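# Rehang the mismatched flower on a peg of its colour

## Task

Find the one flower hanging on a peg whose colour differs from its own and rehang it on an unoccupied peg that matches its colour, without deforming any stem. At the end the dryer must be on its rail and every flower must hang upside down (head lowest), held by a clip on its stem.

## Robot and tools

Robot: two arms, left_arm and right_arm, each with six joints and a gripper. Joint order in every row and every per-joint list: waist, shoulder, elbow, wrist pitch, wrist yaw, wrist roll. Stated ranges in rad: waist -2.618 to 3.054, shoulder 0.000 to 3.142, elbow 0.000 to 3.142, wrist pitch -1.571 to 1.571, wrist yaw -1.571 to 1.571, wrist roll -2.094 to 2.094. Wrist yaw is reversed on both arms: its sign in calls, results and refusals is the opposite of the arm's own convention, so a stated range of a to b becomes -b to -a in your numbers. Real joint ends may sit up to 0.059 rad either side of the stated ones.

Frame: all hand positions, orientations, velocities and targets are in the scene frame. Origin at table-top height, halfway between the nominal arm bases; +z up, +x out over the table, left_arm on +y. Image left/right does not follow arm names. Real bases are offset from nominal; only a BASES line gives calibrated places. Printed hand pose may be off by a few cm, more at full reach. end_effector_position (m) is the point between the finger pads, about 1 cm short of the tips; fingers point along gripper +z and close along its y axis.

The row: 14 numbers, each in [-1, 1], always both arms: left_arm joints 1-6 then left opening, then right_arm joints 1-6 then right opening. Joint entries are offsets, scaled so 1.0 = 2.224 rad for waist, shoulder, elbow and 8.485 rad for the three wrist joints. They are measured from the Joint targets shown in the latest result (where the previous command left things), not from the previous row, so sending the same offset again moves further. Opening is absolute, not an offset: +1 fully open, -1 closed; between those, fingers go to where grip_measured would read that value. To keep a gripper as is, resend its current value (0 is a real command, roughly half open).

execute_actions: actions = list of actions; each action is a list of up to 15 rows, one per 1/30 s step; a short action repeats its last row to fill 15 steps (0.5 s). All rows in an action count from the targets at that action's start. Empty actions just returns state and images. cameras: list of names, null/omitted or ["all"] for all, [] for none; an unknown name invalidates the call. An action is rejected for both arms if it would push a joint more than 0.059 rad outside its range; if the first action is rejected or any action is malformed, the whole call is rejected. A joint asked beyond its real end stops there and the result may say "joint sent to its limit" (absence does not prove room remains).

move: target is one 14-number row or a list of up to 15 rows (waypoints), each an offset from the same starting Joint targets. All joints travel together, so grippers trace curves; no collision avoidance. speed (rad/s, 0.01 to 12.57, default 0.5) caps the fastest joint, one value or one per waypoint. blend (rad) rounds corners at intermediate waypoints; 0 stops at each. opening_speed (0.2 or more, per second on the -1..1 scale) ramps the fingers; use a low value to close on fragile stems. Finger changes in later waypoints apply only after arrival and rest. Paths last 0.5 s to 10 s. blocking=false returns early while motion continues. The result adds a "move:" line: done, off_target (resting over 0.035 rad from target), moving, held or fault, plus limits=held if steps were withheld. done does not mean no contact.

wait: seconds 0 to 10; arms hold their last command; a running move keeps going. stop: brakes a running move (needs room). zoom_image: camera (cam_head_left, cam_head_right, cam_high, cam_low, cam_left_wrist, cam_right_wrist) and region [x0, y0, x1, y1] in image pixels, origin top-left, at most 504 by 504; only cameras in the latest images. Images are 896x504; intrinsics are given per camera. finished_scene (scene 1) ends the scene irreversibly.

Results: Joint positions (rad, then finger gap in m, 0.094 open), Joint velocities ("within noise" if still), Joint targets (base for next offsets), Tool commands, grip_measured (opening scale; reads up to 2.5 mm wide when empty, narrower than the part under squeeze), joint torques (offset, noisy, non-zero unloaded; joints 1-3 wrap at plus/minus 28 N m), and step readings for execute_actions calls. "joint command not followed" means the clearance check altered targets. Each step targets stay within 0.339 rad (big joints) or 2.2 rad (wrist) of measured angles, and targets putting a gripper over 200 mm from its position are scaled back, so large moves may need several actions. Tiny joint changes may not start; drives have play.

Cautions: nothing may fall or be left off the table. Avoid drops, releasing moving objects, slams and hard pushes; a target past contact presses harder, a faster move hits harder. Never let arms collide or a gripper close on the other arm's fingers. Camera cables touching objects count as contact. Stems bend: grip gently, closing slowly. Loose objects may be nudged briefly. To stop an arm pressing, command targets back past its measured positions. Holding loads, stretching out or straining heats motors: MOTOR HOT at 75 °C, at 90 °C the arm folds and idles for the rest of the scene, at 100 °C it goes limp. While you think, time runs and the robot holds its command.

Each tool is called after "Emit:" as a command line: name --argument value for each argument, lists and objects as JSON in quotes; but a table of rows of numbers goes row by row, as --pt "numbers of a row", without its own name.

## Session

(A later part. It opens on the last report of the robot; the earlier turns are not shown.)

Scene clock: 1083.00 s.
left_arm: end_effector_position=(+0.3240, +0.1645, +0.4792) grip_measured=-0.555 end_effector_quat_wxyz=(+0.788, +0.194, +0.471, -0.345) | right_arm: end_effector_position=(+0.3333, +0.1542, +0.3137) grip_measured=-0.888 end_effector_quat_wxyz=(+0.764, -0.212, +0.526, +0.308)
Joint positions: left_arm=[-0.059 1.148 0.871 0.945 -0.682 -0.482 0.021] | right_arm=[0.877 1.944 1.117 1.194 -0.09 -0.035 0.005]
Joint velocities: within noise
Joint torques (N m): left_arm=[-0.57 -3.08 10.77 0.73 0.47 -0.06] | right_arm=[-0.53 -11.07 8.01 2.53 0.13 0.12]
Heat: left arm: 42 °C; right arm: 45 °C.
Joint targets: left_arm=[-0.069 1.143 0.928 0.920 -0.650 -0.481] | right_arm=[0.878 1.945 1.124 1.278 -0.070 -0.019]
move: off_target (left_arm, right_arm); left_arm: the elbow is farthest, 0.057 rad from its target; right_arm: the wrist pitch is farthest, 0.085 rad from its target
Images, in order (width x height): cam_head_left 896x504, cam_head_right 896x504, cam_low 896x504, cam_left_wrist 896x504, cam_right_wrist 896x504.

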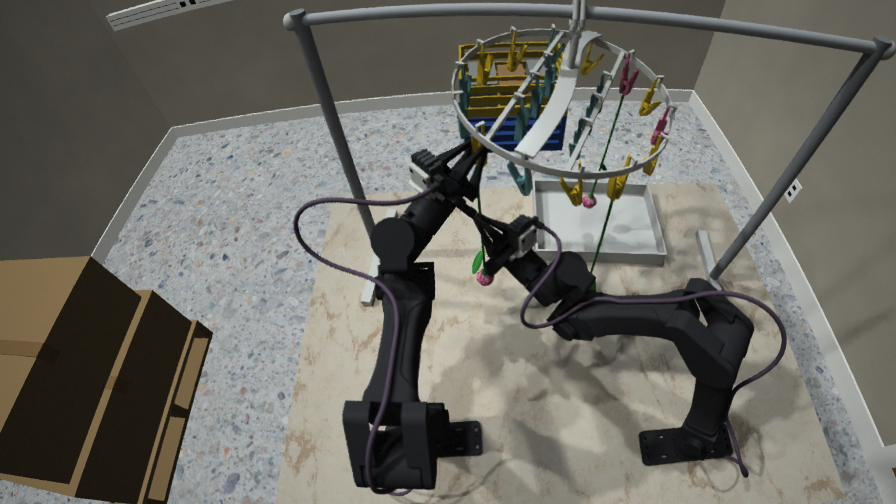

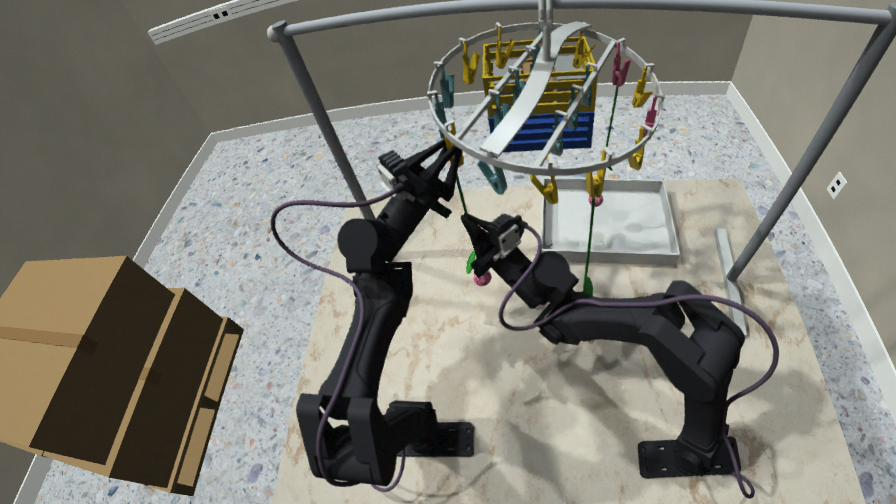

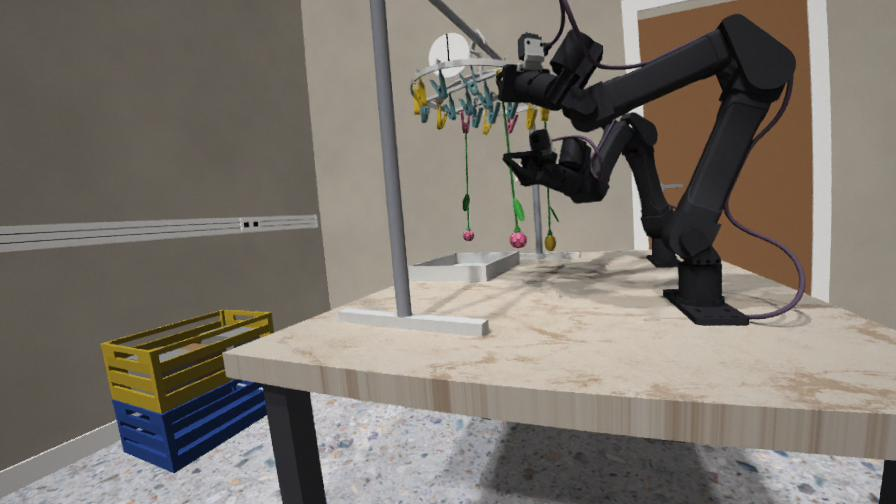

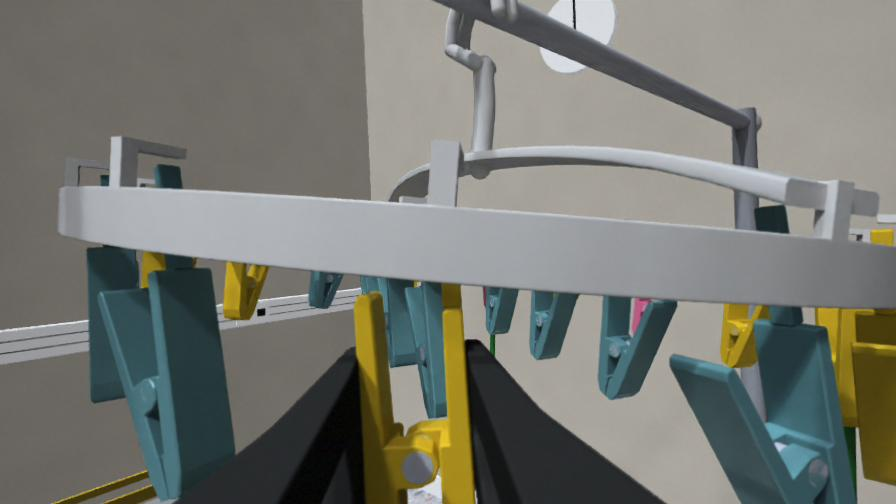

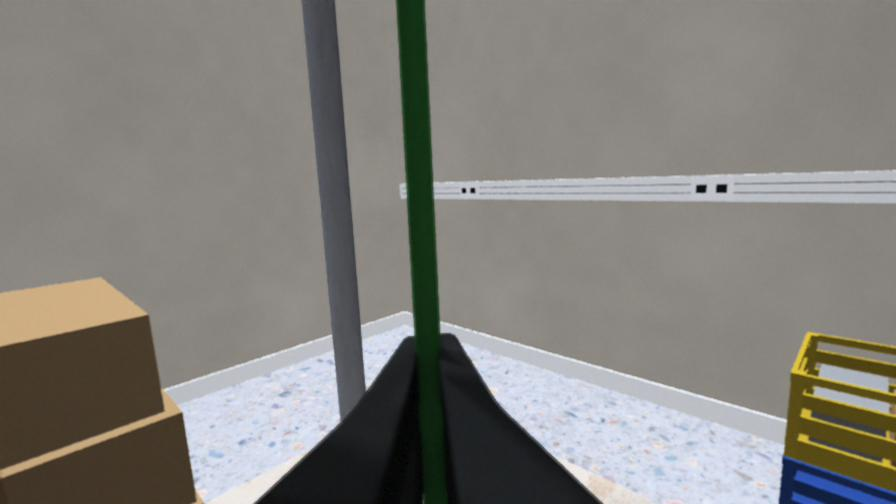

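Emit:
move --target '[0,0,0,0,0,0,-0.65,0,0.013,-0.0333,0.0119,0,0,-0.97]' --speed 0.12 --cameras '["cam_head_left","cam_low","cam_left_wrist","cam_right_wrist"]'

Emit:
zoom_image --camera "cam_head_left" --region '[440, 110, 540, 290]'

Emit:
zoom_image --camera "cam_low" --region '[440, 60, 580, 260]'

Scene clock: 1105.13 s.
left_arm: end_effector_position=(+0.3240, +0.1645, +0.4792) grip_measured=-0.555 end_effector_quat_wxyz=(+0.788, +0.194, +0.471, -0.345) | right_arm: end_effector_position=(+0.3289, +0.1491, +0.2988) grip_measured=-0.888 end_effector_quat_wxyz=(+0.769, -0.209, +0.518, +0.311)
Joint positions: left_arm=[-0.059 1.148 0.871 0.945 -0.682 -0.482 0.021] | right_arm=[0.877 1.973 1.065 1.295 -0.09 -0.035 0.005]
Joint velocities: within noise
Joint torques (N m): left_arm=[-0.53 -3.22 10.86 0.72 0.44 -0.07] | right_arm=[-0.53 -11.03 5.63 2.52 0.13 0.12]
Heat: left arm: 43 °C; right arm: 40 °C.
Joint targets: left_arm=[-0.069 1.143 0.928 0.920 -0.650 -0.481] | right_arm=[0.878 1.974 1.050 1.379 -0.070 -0.019]
move: off_target (left_arm, right_arm); left_arm: the elbow is farthest, 0.057 rad from its target; right_arm: the wrist pitch is farthest, 0.084 rad from its target
Images, in order (width x height): cam_head_left 896x504, cam_low 896x504, cam_left_wrist 896x504, cam_right_wrist 896x504.

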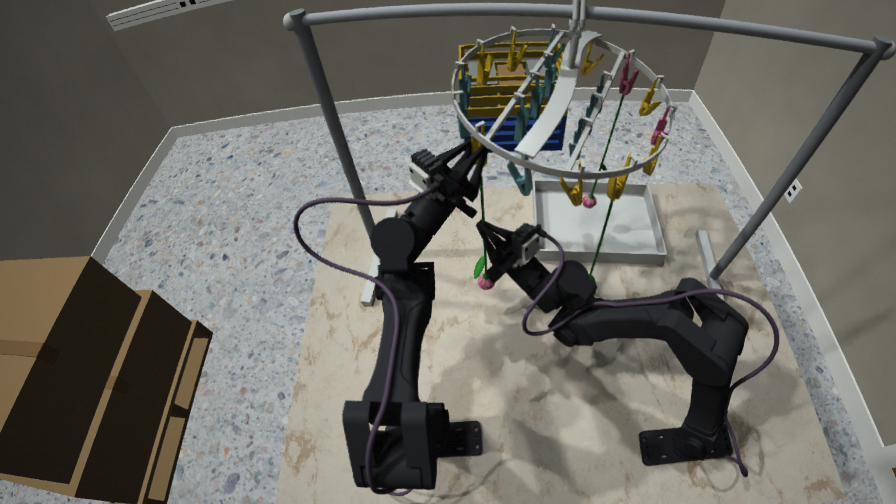

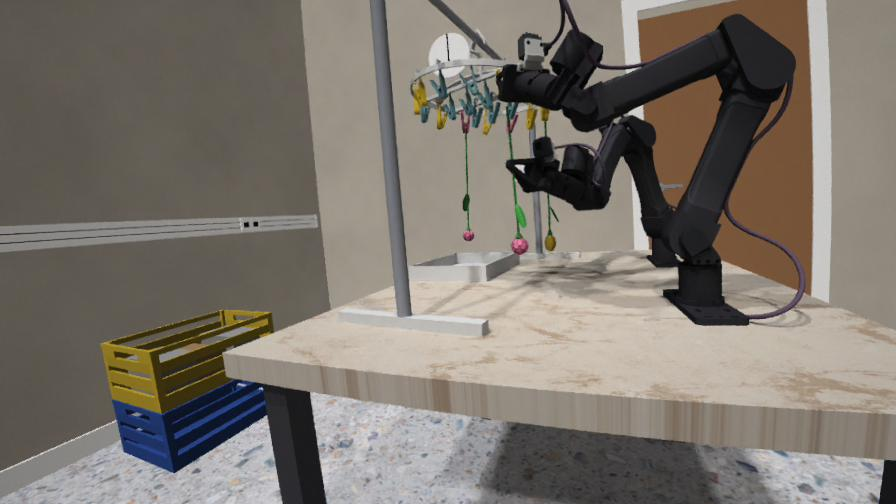

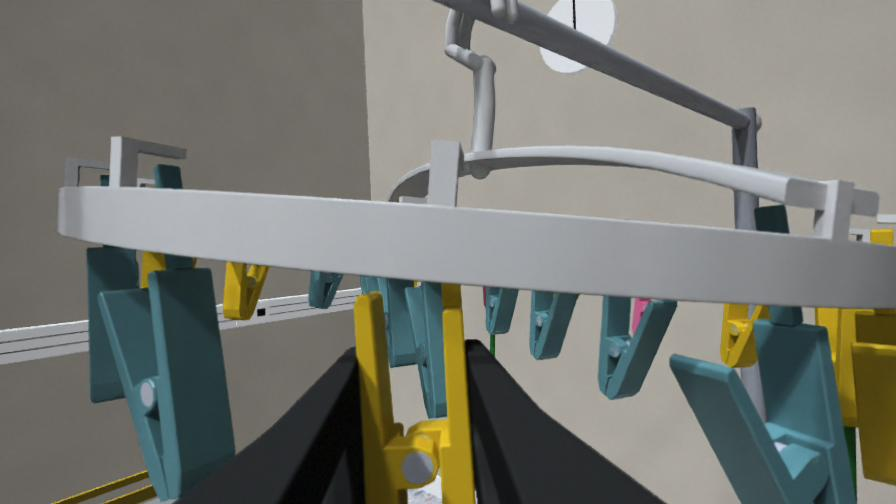

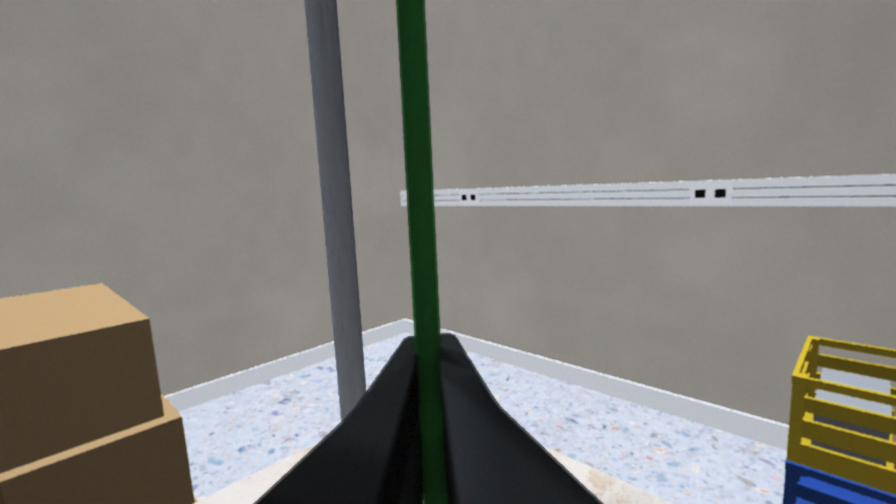

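Scaled by 2.800 from the camera's 896x504 image, which has a finer 1280x720 frame.

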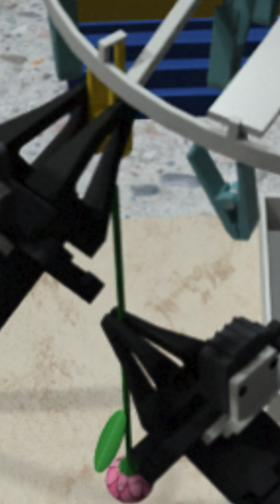

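Scaled by 2.520 from the camera's 896x504 image, which has a finer 1280x720 frame.

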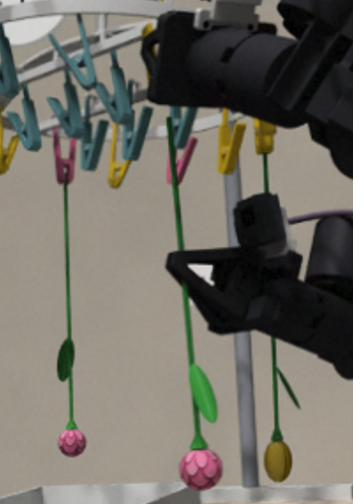

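Emit:
move --pt "0 0 0 0 0 0 -0.65 0 0.0219 -0.0125 0.0089 0 0 -0.97" --pt "0 0 0 0 0 0 0.2 0 0.0219 -0.0125 0.0089 0 0 -0.97" --speed 0.15 --opening_speed 0.4 --cameras '["cam_head_left","cam_low","cam_left_wrist","cam_right_wrist"]'

Emit:
zoom_image --camera "cam_head_left" --region '[440, 110, 540, 290]'

Emit:
zoom_image --camera "cam_low" --region '[440, 60, 580, 260]'

Scene clock: 1181.33 s.
left_arm: end_effector_position=(+0.3243, +0.1652, +0.4793) grip_measured=+0.198 end_effector_quat_wxyz=(+0.789, +0.193, +0.471, -0.344) | right_arm: end_effector_position=(+0.3284, +0.1485, +0.2777) grip_measured=-0.888 end_effector_quat_wxyz=(+0.768, -0.209, +0.519, +0.311)
Joint positions: left_arm=[-0.058 1.148 0.871 0.945 -0.68 -0.482 0.056] | right_arm=[0.877 2.022 1.036 1.37 -0.09 -0.035 0.005]
Joint velocities: within noise
Joint torques (N m): left_arm=[-0.38 -3.12 10.81 0.73 0.45 -0.01] | right_arm=[-0.51 -11.25 5.39 2.52 0.13 0.12]
Heat: left arm: 43 °C; right arm: 43 °C.
Joint targets: left_arm=[-0.069 1.143 0.928 0.920 -0.650 -0.481] | right_arm=[0.878 2.023 1.022 1.455 -0.070 -0.019]
move: off_target (left_arm, right_arm); target 2's new numbers were sent with left_arm's elbow 0.057 rad from that target; left_arm: the elbow is farthest, 0.057 rad from its target; right_arm: the wrist pitch is farthest, 0.085 rad from its target
Images, in order (width x height): cam_head_left 896x504, cam_low 896x504, cam_left_wrist 896x504, cam_right_wrist 896x504.

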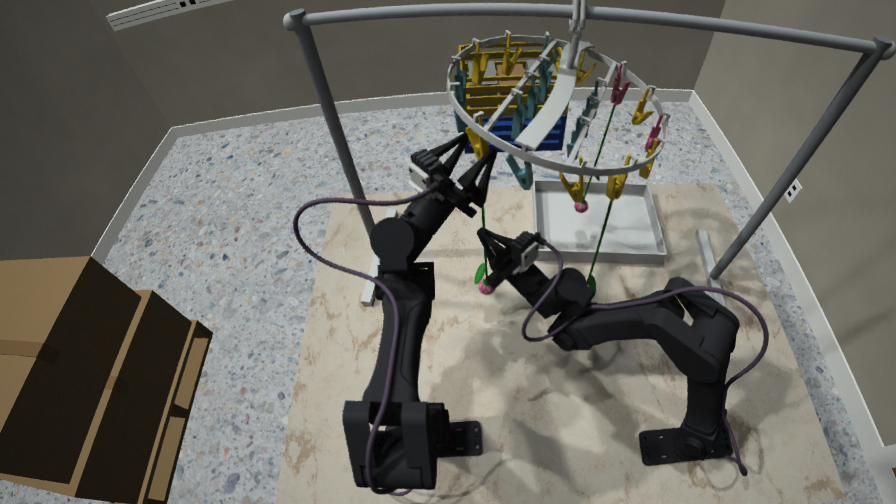

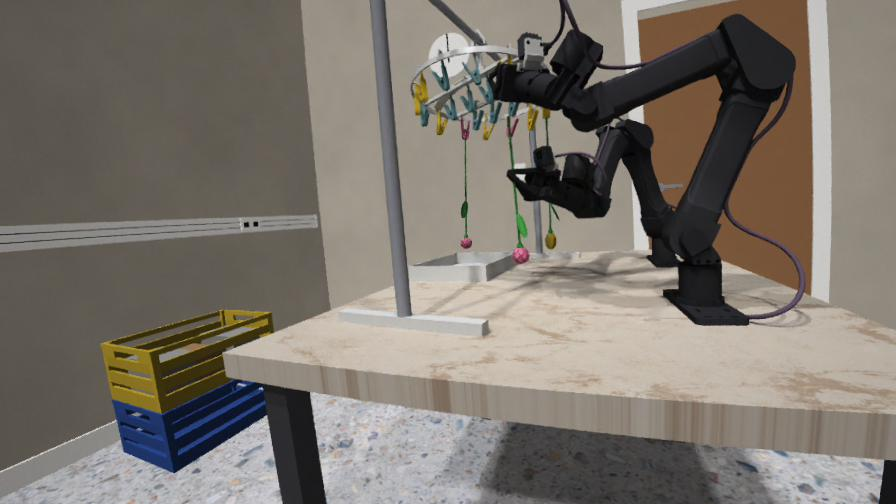

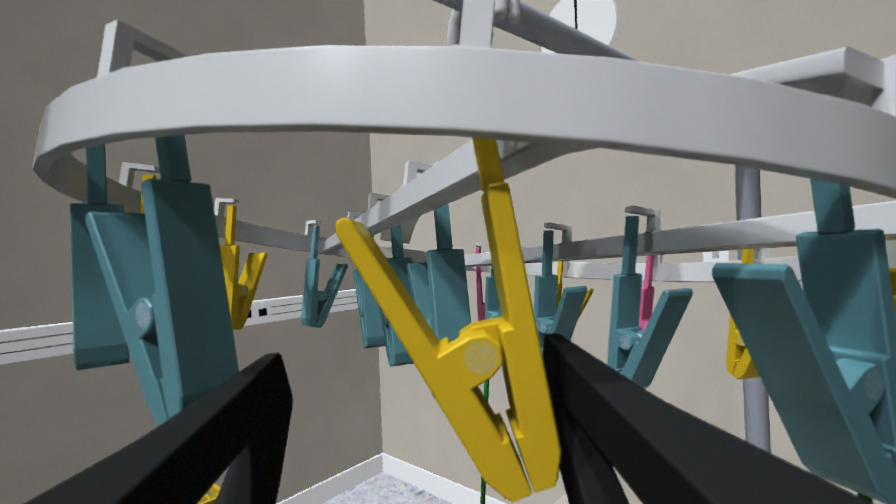

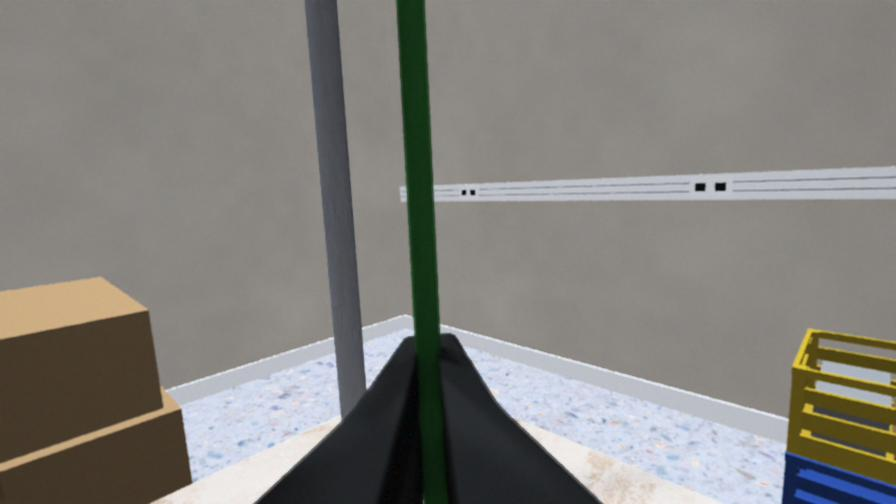

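Scaled by 2.800 from the camera's 896x504 image, which has a finer 1280x720 frame.

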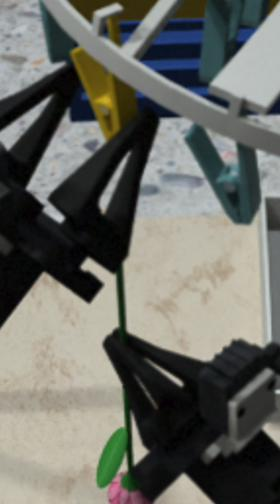

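Scaled by 2.520 from the camera's 896x504 image, which has a finer 1280x720 frame.

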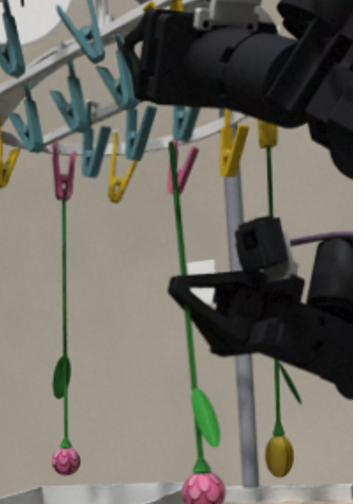

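Emit:
zoom_image --camera "cam_head_left" --region '[440, 20, 700, 210]'

Emit:
zoom_image --camera "cam_low" --region '[400, 30, 560, 270]'

Scaled by 1.938 from the camera's 896x504 image, which has a finer 1280x720 frame.

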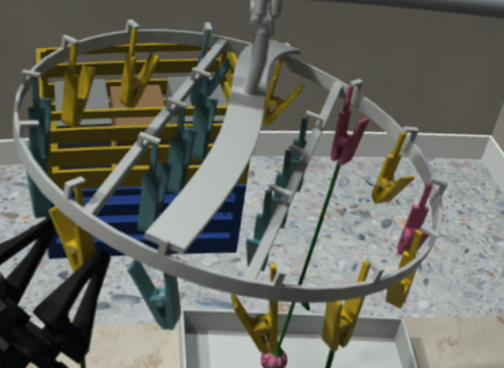

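Scaled by 2.100 from the camera's 896x504 image, which has a finer 1280x720 frame.

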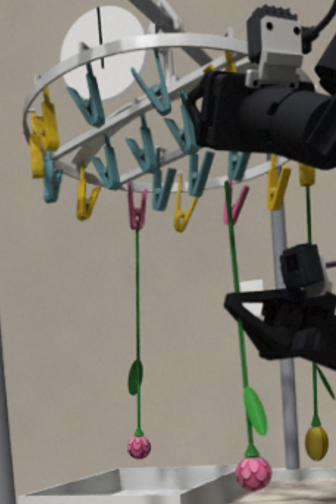

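Emit:
wait --seconds 0.1 --cameras '["cam_head_left","cam_head_right","cam_low"]'

Emit:
zoom_image --camera "cam_low" --region '[400, 30, 560, 270]'

Emit:
zoom_image --camera "cam_head_left" --region '[440, 20, 700, 210]'

Emit:
zoom_image --camera "cam_head_right" --region '[420, 120, 700, 320]'

Scene clock: 1537.47 s.
left_arm: end_effector_position=(+0.3243, +0.1652, +0.4793) grip_measured=+0.198 end_effector_quat_wxyz=(+0.789, +0.193, +0.471, -0.344) | right_arm: end_effector_position=(+0.3283, +0.1484, +0.2781) grip_measured=-0.888 end_effector_quat_wxyz=(+0.768, -0.209, +0.519, +0.311)
Joint positions: left_arm=[-0.058 1.148 0.871 0.945 -0.68 -0.482 0.056] | right_arm=[0.877 2.022 1.036 1.372 -0.09 -0.035 0.005]
Joint velocities: within noise
Joint torques (N m): left_arm=[-0.58 -2.95 10.96 0.75 0.46 -0.05] | right_arm=[-0.53 -11.25 5.41 2.52 0.12 0.11]
Heat: left arm: 45 °C; right arm: 49 °C.
Joint targets: left_arm=[-0.069 1.143 0.928 0.920 -0.650 -0.481] | right_arm=[0.878 2.023 1.022 1.455 -0.070 -0.019]
Tool commands: left_gripper/opening=+0.2 right_gripper/opening=-0.97
wait: 0.10 s; at rest from the start
Images, in order (width x height): cam_head_left 896x504, cam_head_right 896x504, cam_low 896x504.

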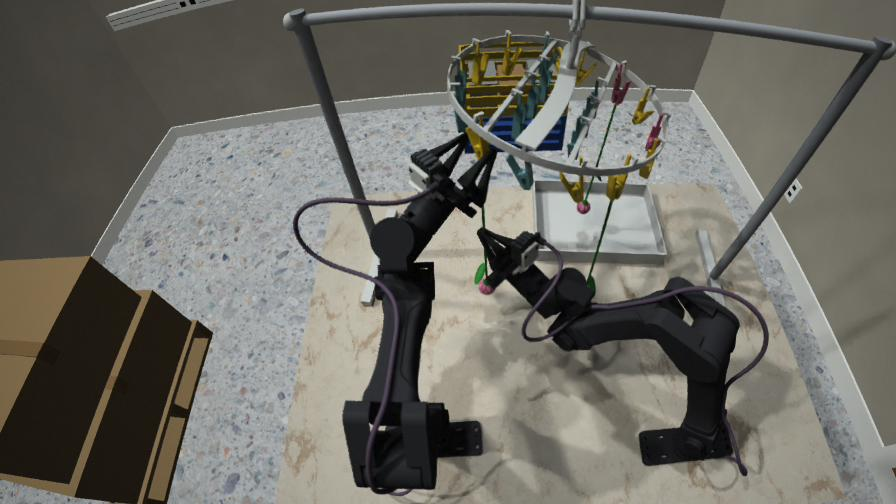

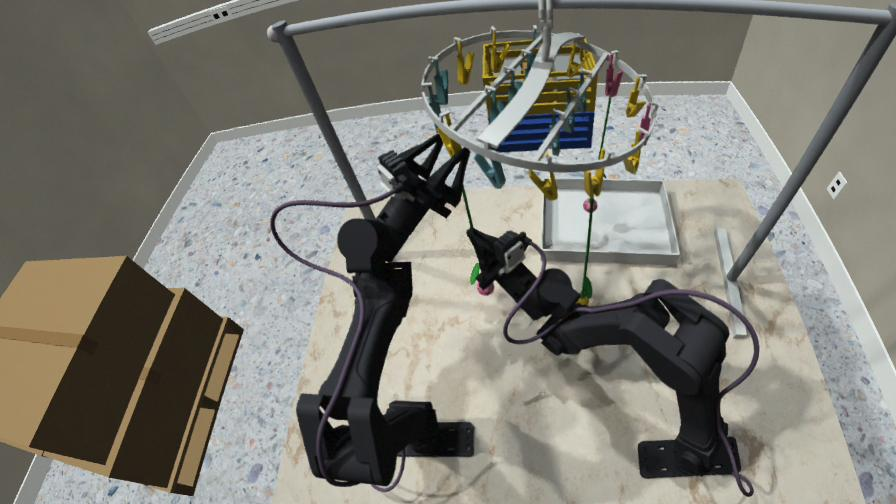

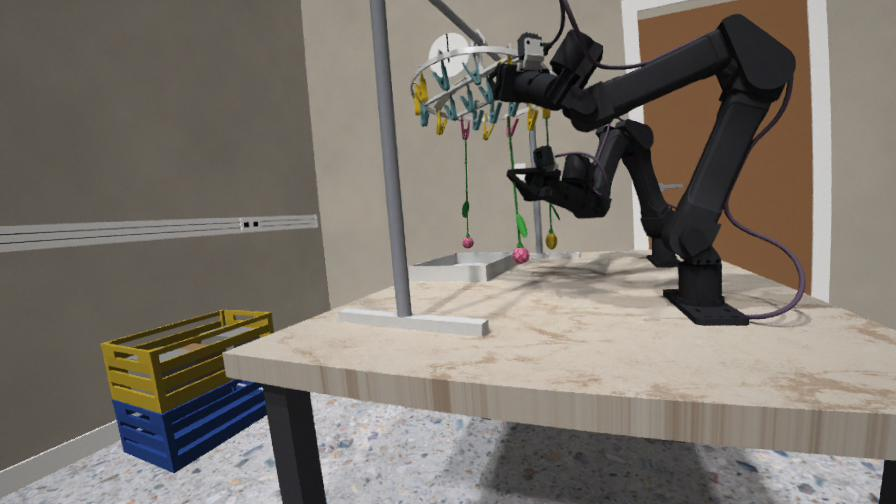

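Scaled by 2.100 from the camera's 896x504 image, which has a finer 1280x720 frame.

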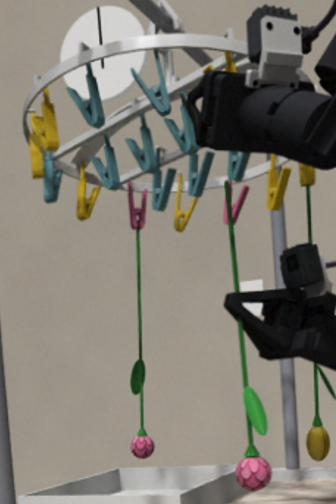

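Scaled by 1.938 from the camera's 896x504 image, which has a finer 1280x720 frame.

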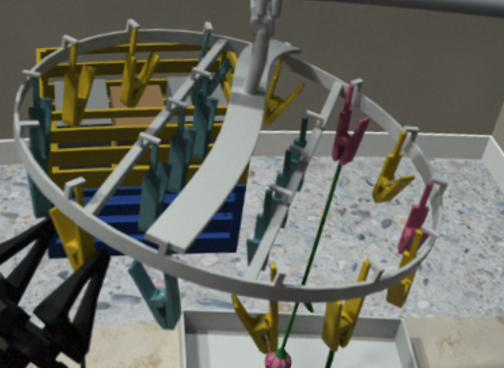

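Scaled by 1.800 from the camera's 896x504 image, which has a finer 1280x720 frame.

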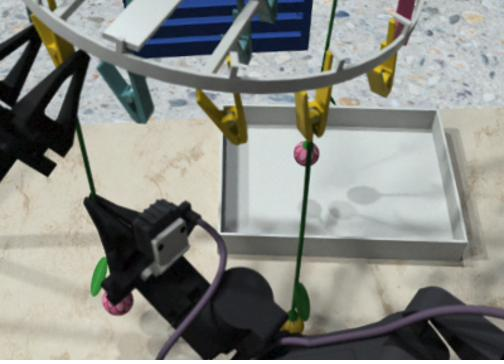

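Emit:
move --pt "0 0 -0.0202 0.0059 -0.0035 0 0.2 0.002 -0.023 -0.03 0.002 0 0 -0.97" --pt "0.0791 -0.0427 -0.1025 0.03005 -0.01768 -0.01402 0.2 0.0292 -0.2302 -0.2671 0.0086 0 0 -0.97" --pt "0.1772 -0.0562 -0.1673 0.0672 -0.03477 -0.0443 0.2 0.0292 -0.6529 -0.4146 -0.0739 0 0 -0.97" --pt "0.1772 -0.0562 -0.1673 0.0672 -0.03477 -0.0443 0.2 -0.3476 -0.6529 -0.4146 -0.0739 0 0 -0.97" --speed '[0.15,0.22,0.35,0.5]' --blend '[0.01,0.03,0.1,0]' --cameras '["all"]'

Scene clock: 1577.87 s.
left_arm: end_effector_position=(+0.2675, +0.2292, +0.4304) grip_measured=+0.198 end_effector_quat_wxyz=(+0.789, +0.194, +0.474, -0.339) | right_arm: end_effector_position=(+0.2313, -0.2496, +0.3093) grip_measured=-0.888 end_effector_quat_wxyz=(+0.838, +0.002, +0.545, +0.001)
Joint positions: left_arm=[0.318 1.041 0.57 1.414 -0.944 -0.858 0.056] | right_arm=[0.106 0.574 0.12 0.873 -0.087 -0.035 0.005]
Joint velocities: within noise
Joint torques (N m): left_arm=[0.57 -3.34 4.11 1.22 0.26 0.01] | right_arm=[-0.62 -0.59 6.43 1.33 0.09 0.11]
Heat: left arm: 43 °C; right arm: 47 °C.
Joint targets: left_arm=[0.325 1.018 0.556 1.490 -0.945 -0.856] | right_arm=[0.105 0.570 0.100 0.828 -0.070 -0.019]
move: off_target (left_arm, right_arm); left_arm: the wrist pitch is farthest, 0.076 rad from its target; right_arm: the wrist pitch is farthest, 0.045 rad from its target

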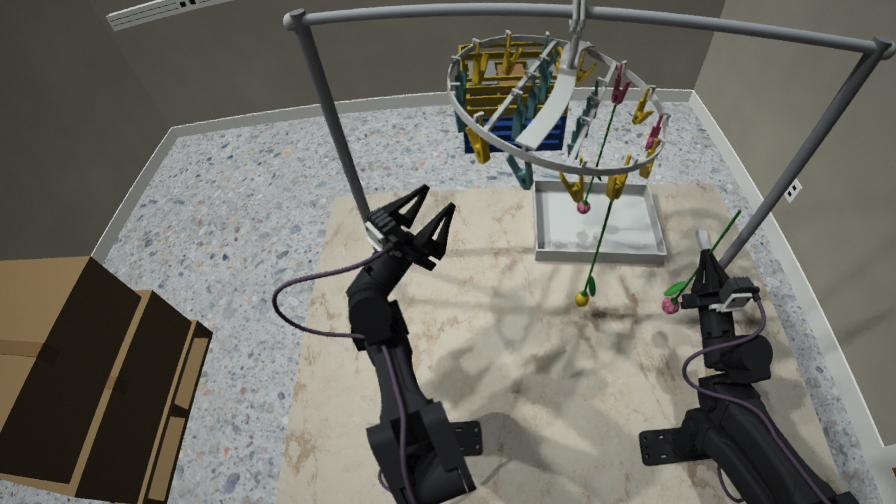

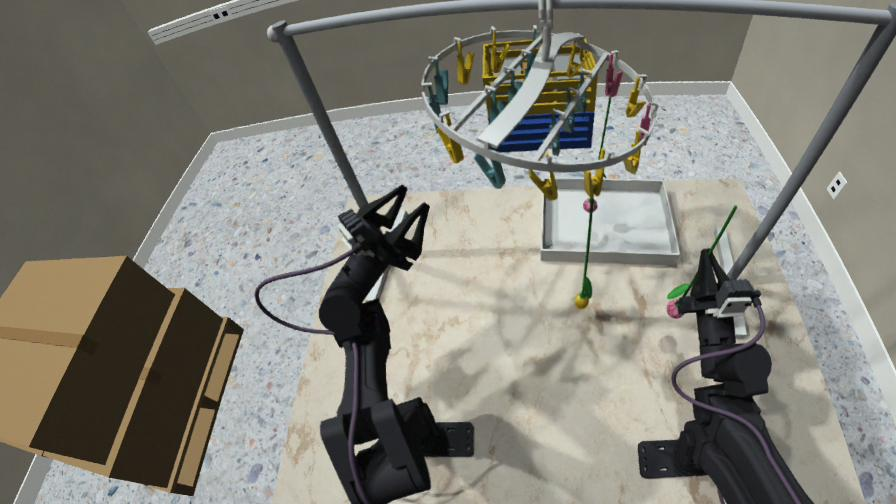

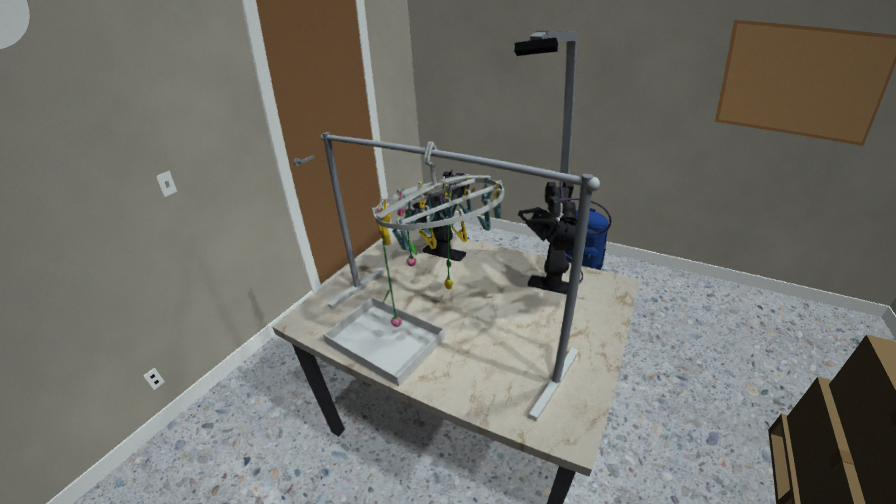

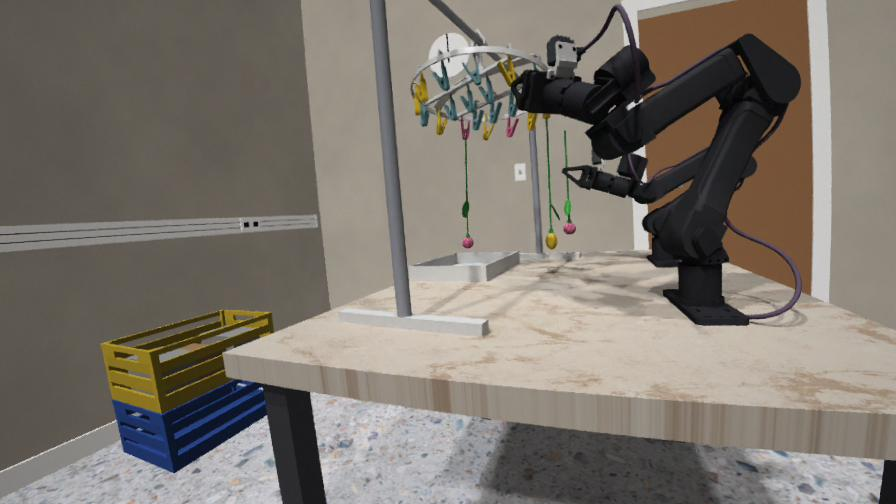

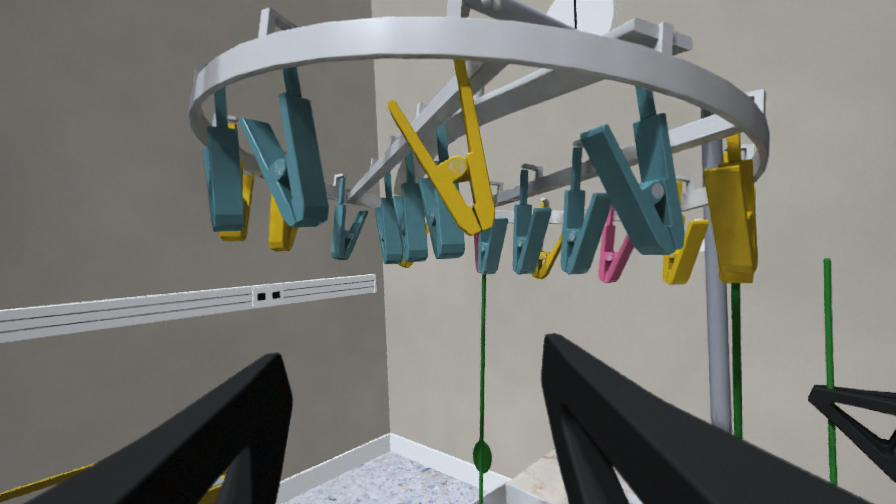

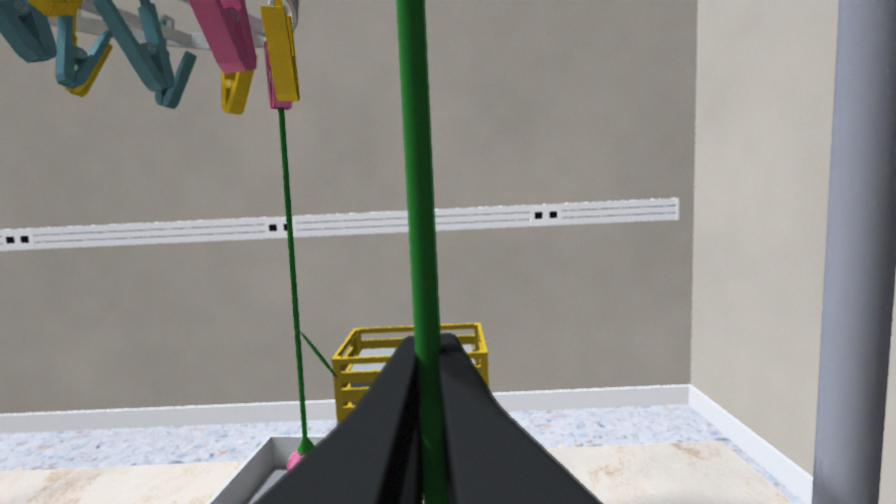

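Emit:
zoom_image --camera "cam_head_left" --region '[640, 190, 780, 330]'

Emit:
zoom_image --camera "cam_low" --region '[440, 90, 640, 260]'

Scaled by 3.600 from the camera's 896x504 image, which has a finer 1280x720 frame.

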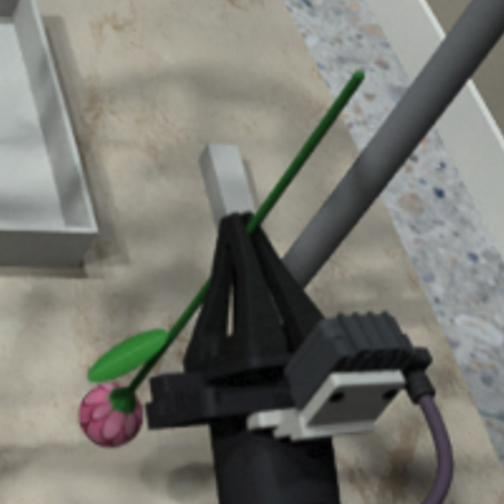

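Scaled by 2.520 from the camera's 896x504 image, which has a finer 1280x720 frame.

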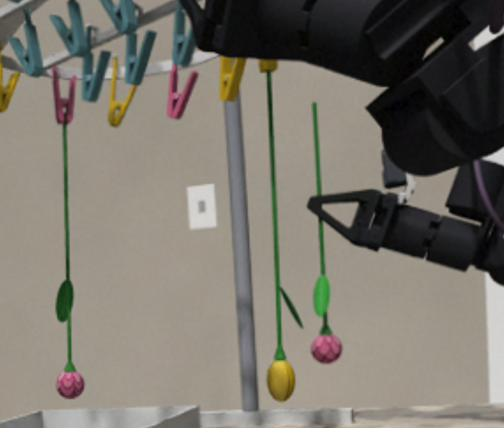

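Emit:
move --pt "-0.125 0.049 -0.1097 -0.0071 0.0065 0.045 0.2 -0.0796 0.2932 0.027 0.0875 0.0672 0.0258 -0.97" --pt "-0.125 0.049 -0.1097 -0.0071 0.0065 0.045 0.2 0.0558 0.5396 0.2698 0.0851 0.0589 0.0211 -0.97" --speed '[0.45,0.25]' --cameras '["cam_head_left","cam_low","cam_left_wrist","cam_right_wrist"]'

Emit:
zoom_image --camera "cam_head_left" --region '[540, 60, 720, 300]'

Emit:
zoom_image --camera "cam_low" --region '[400, 50, 640, 270]'

Scene clock: 1850.83 s.
left_arm: end_effector_position=(+0.2764, +0.1637, +0.3233) grip_measured=+0.198 end_effector_quat_wxyz=(+0.738, +0.255, +0.513, -0.357) | right_arm: end_effector_position=(+0.3835, -0.0865, +0.2579) grip_measured=-0.888 end_effector_quat_wxyz=(+0.754, -0.193, +0.562, +0.282)
Joint positions: left_arm=[0.047 1.133 0.325 1.414 -0.924 -0.495 0.056] | right_arm=[0.23 1.772 0.649 1.456 0.45 0.175 0.005]
Joint velocities: within noise
Joint torques (N m): left_arm=[-0.68 -2.28 3.93 1.05 0.52 0.13] | right_arm=[0.61 -8.2 10.84 2.58 -0.25 -0.1]
Heat: left arm: 33 °C; right arm: 35 °C.
Joint targets: left_arm=[0.047 1.126 0.312 1.430 -0.889 -0.475] | right_arm=[0.229 1.771 0.700 1.550 0.429 0.160]
move: off_target (right_arm); right_arm: the wrist pitch is farthest, 0.094 rad from its target
Images, in order (width x height): cam_head_left 896x504, cam_low 896x504, cam_left_wrist 896x504, cam_right_wrist 896x504.

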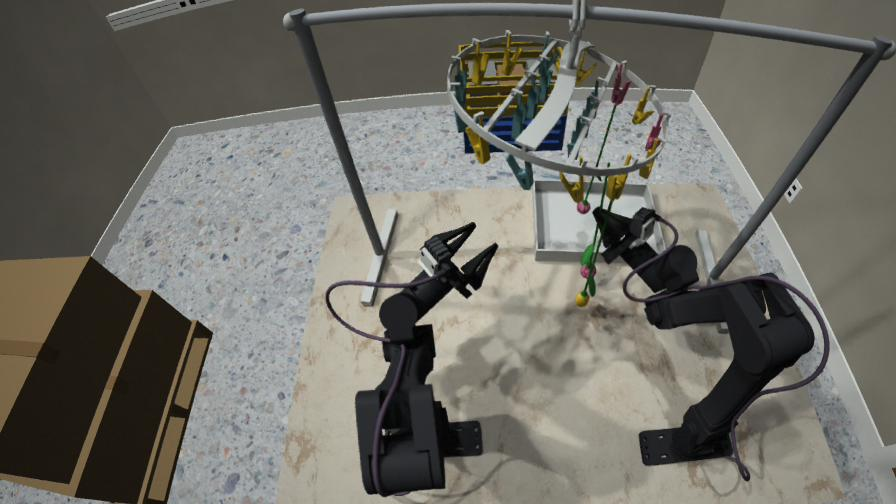

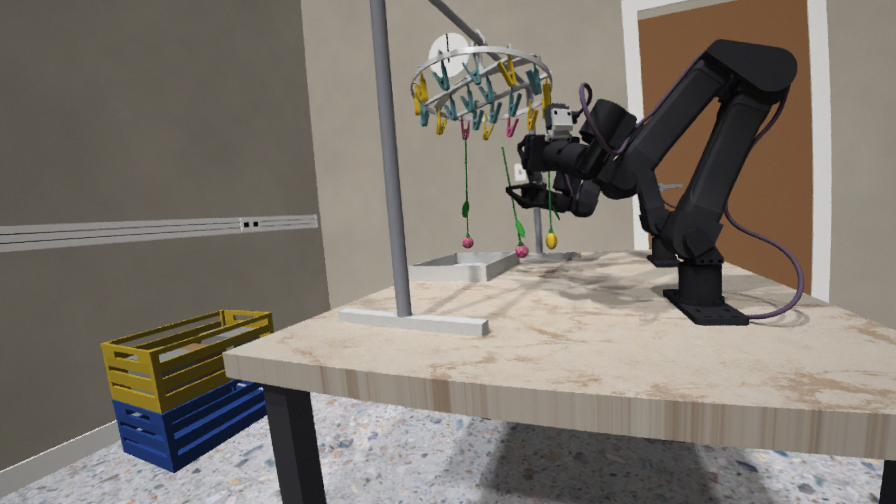

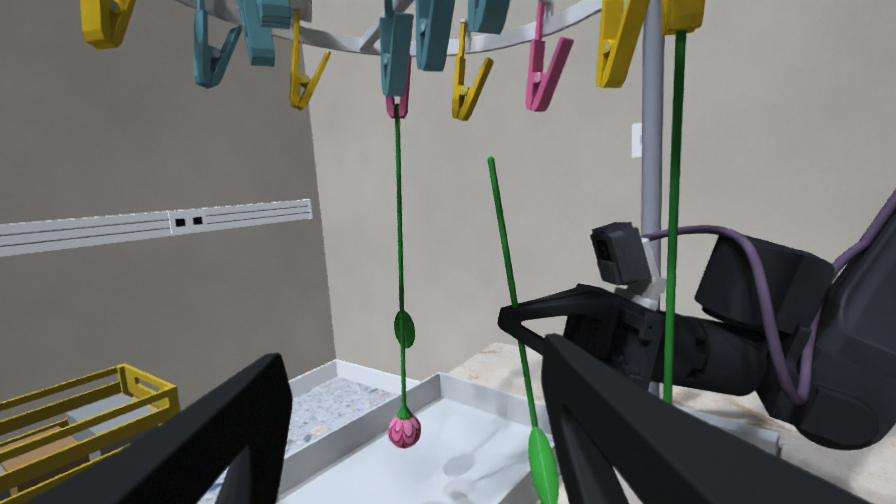

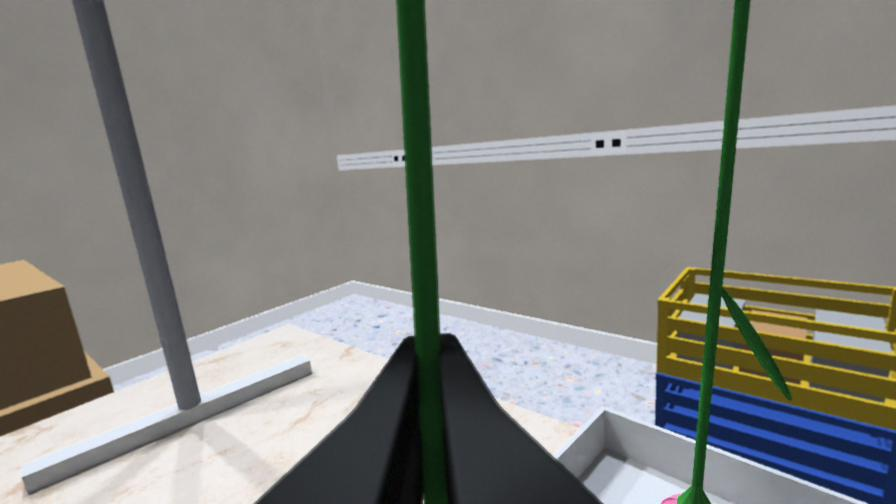

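Scaled by 2.100 from the camera's 896x504 image, which has a finer 1280x720 frame.

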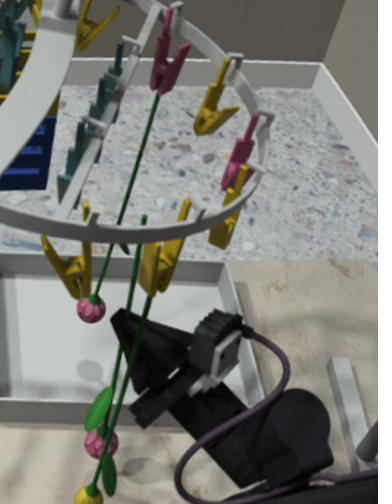

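Scaled by 2.100 from the camera's 896x504 image, which has a finer 1280x720 frame.

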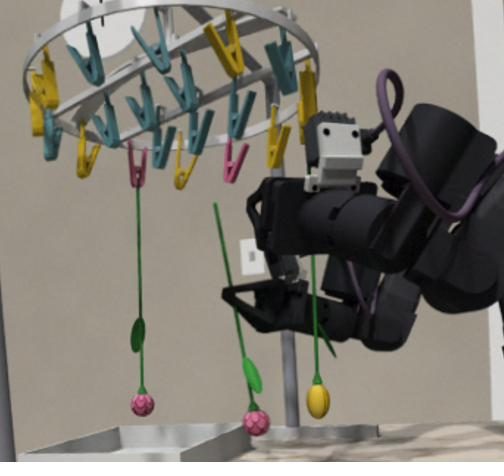

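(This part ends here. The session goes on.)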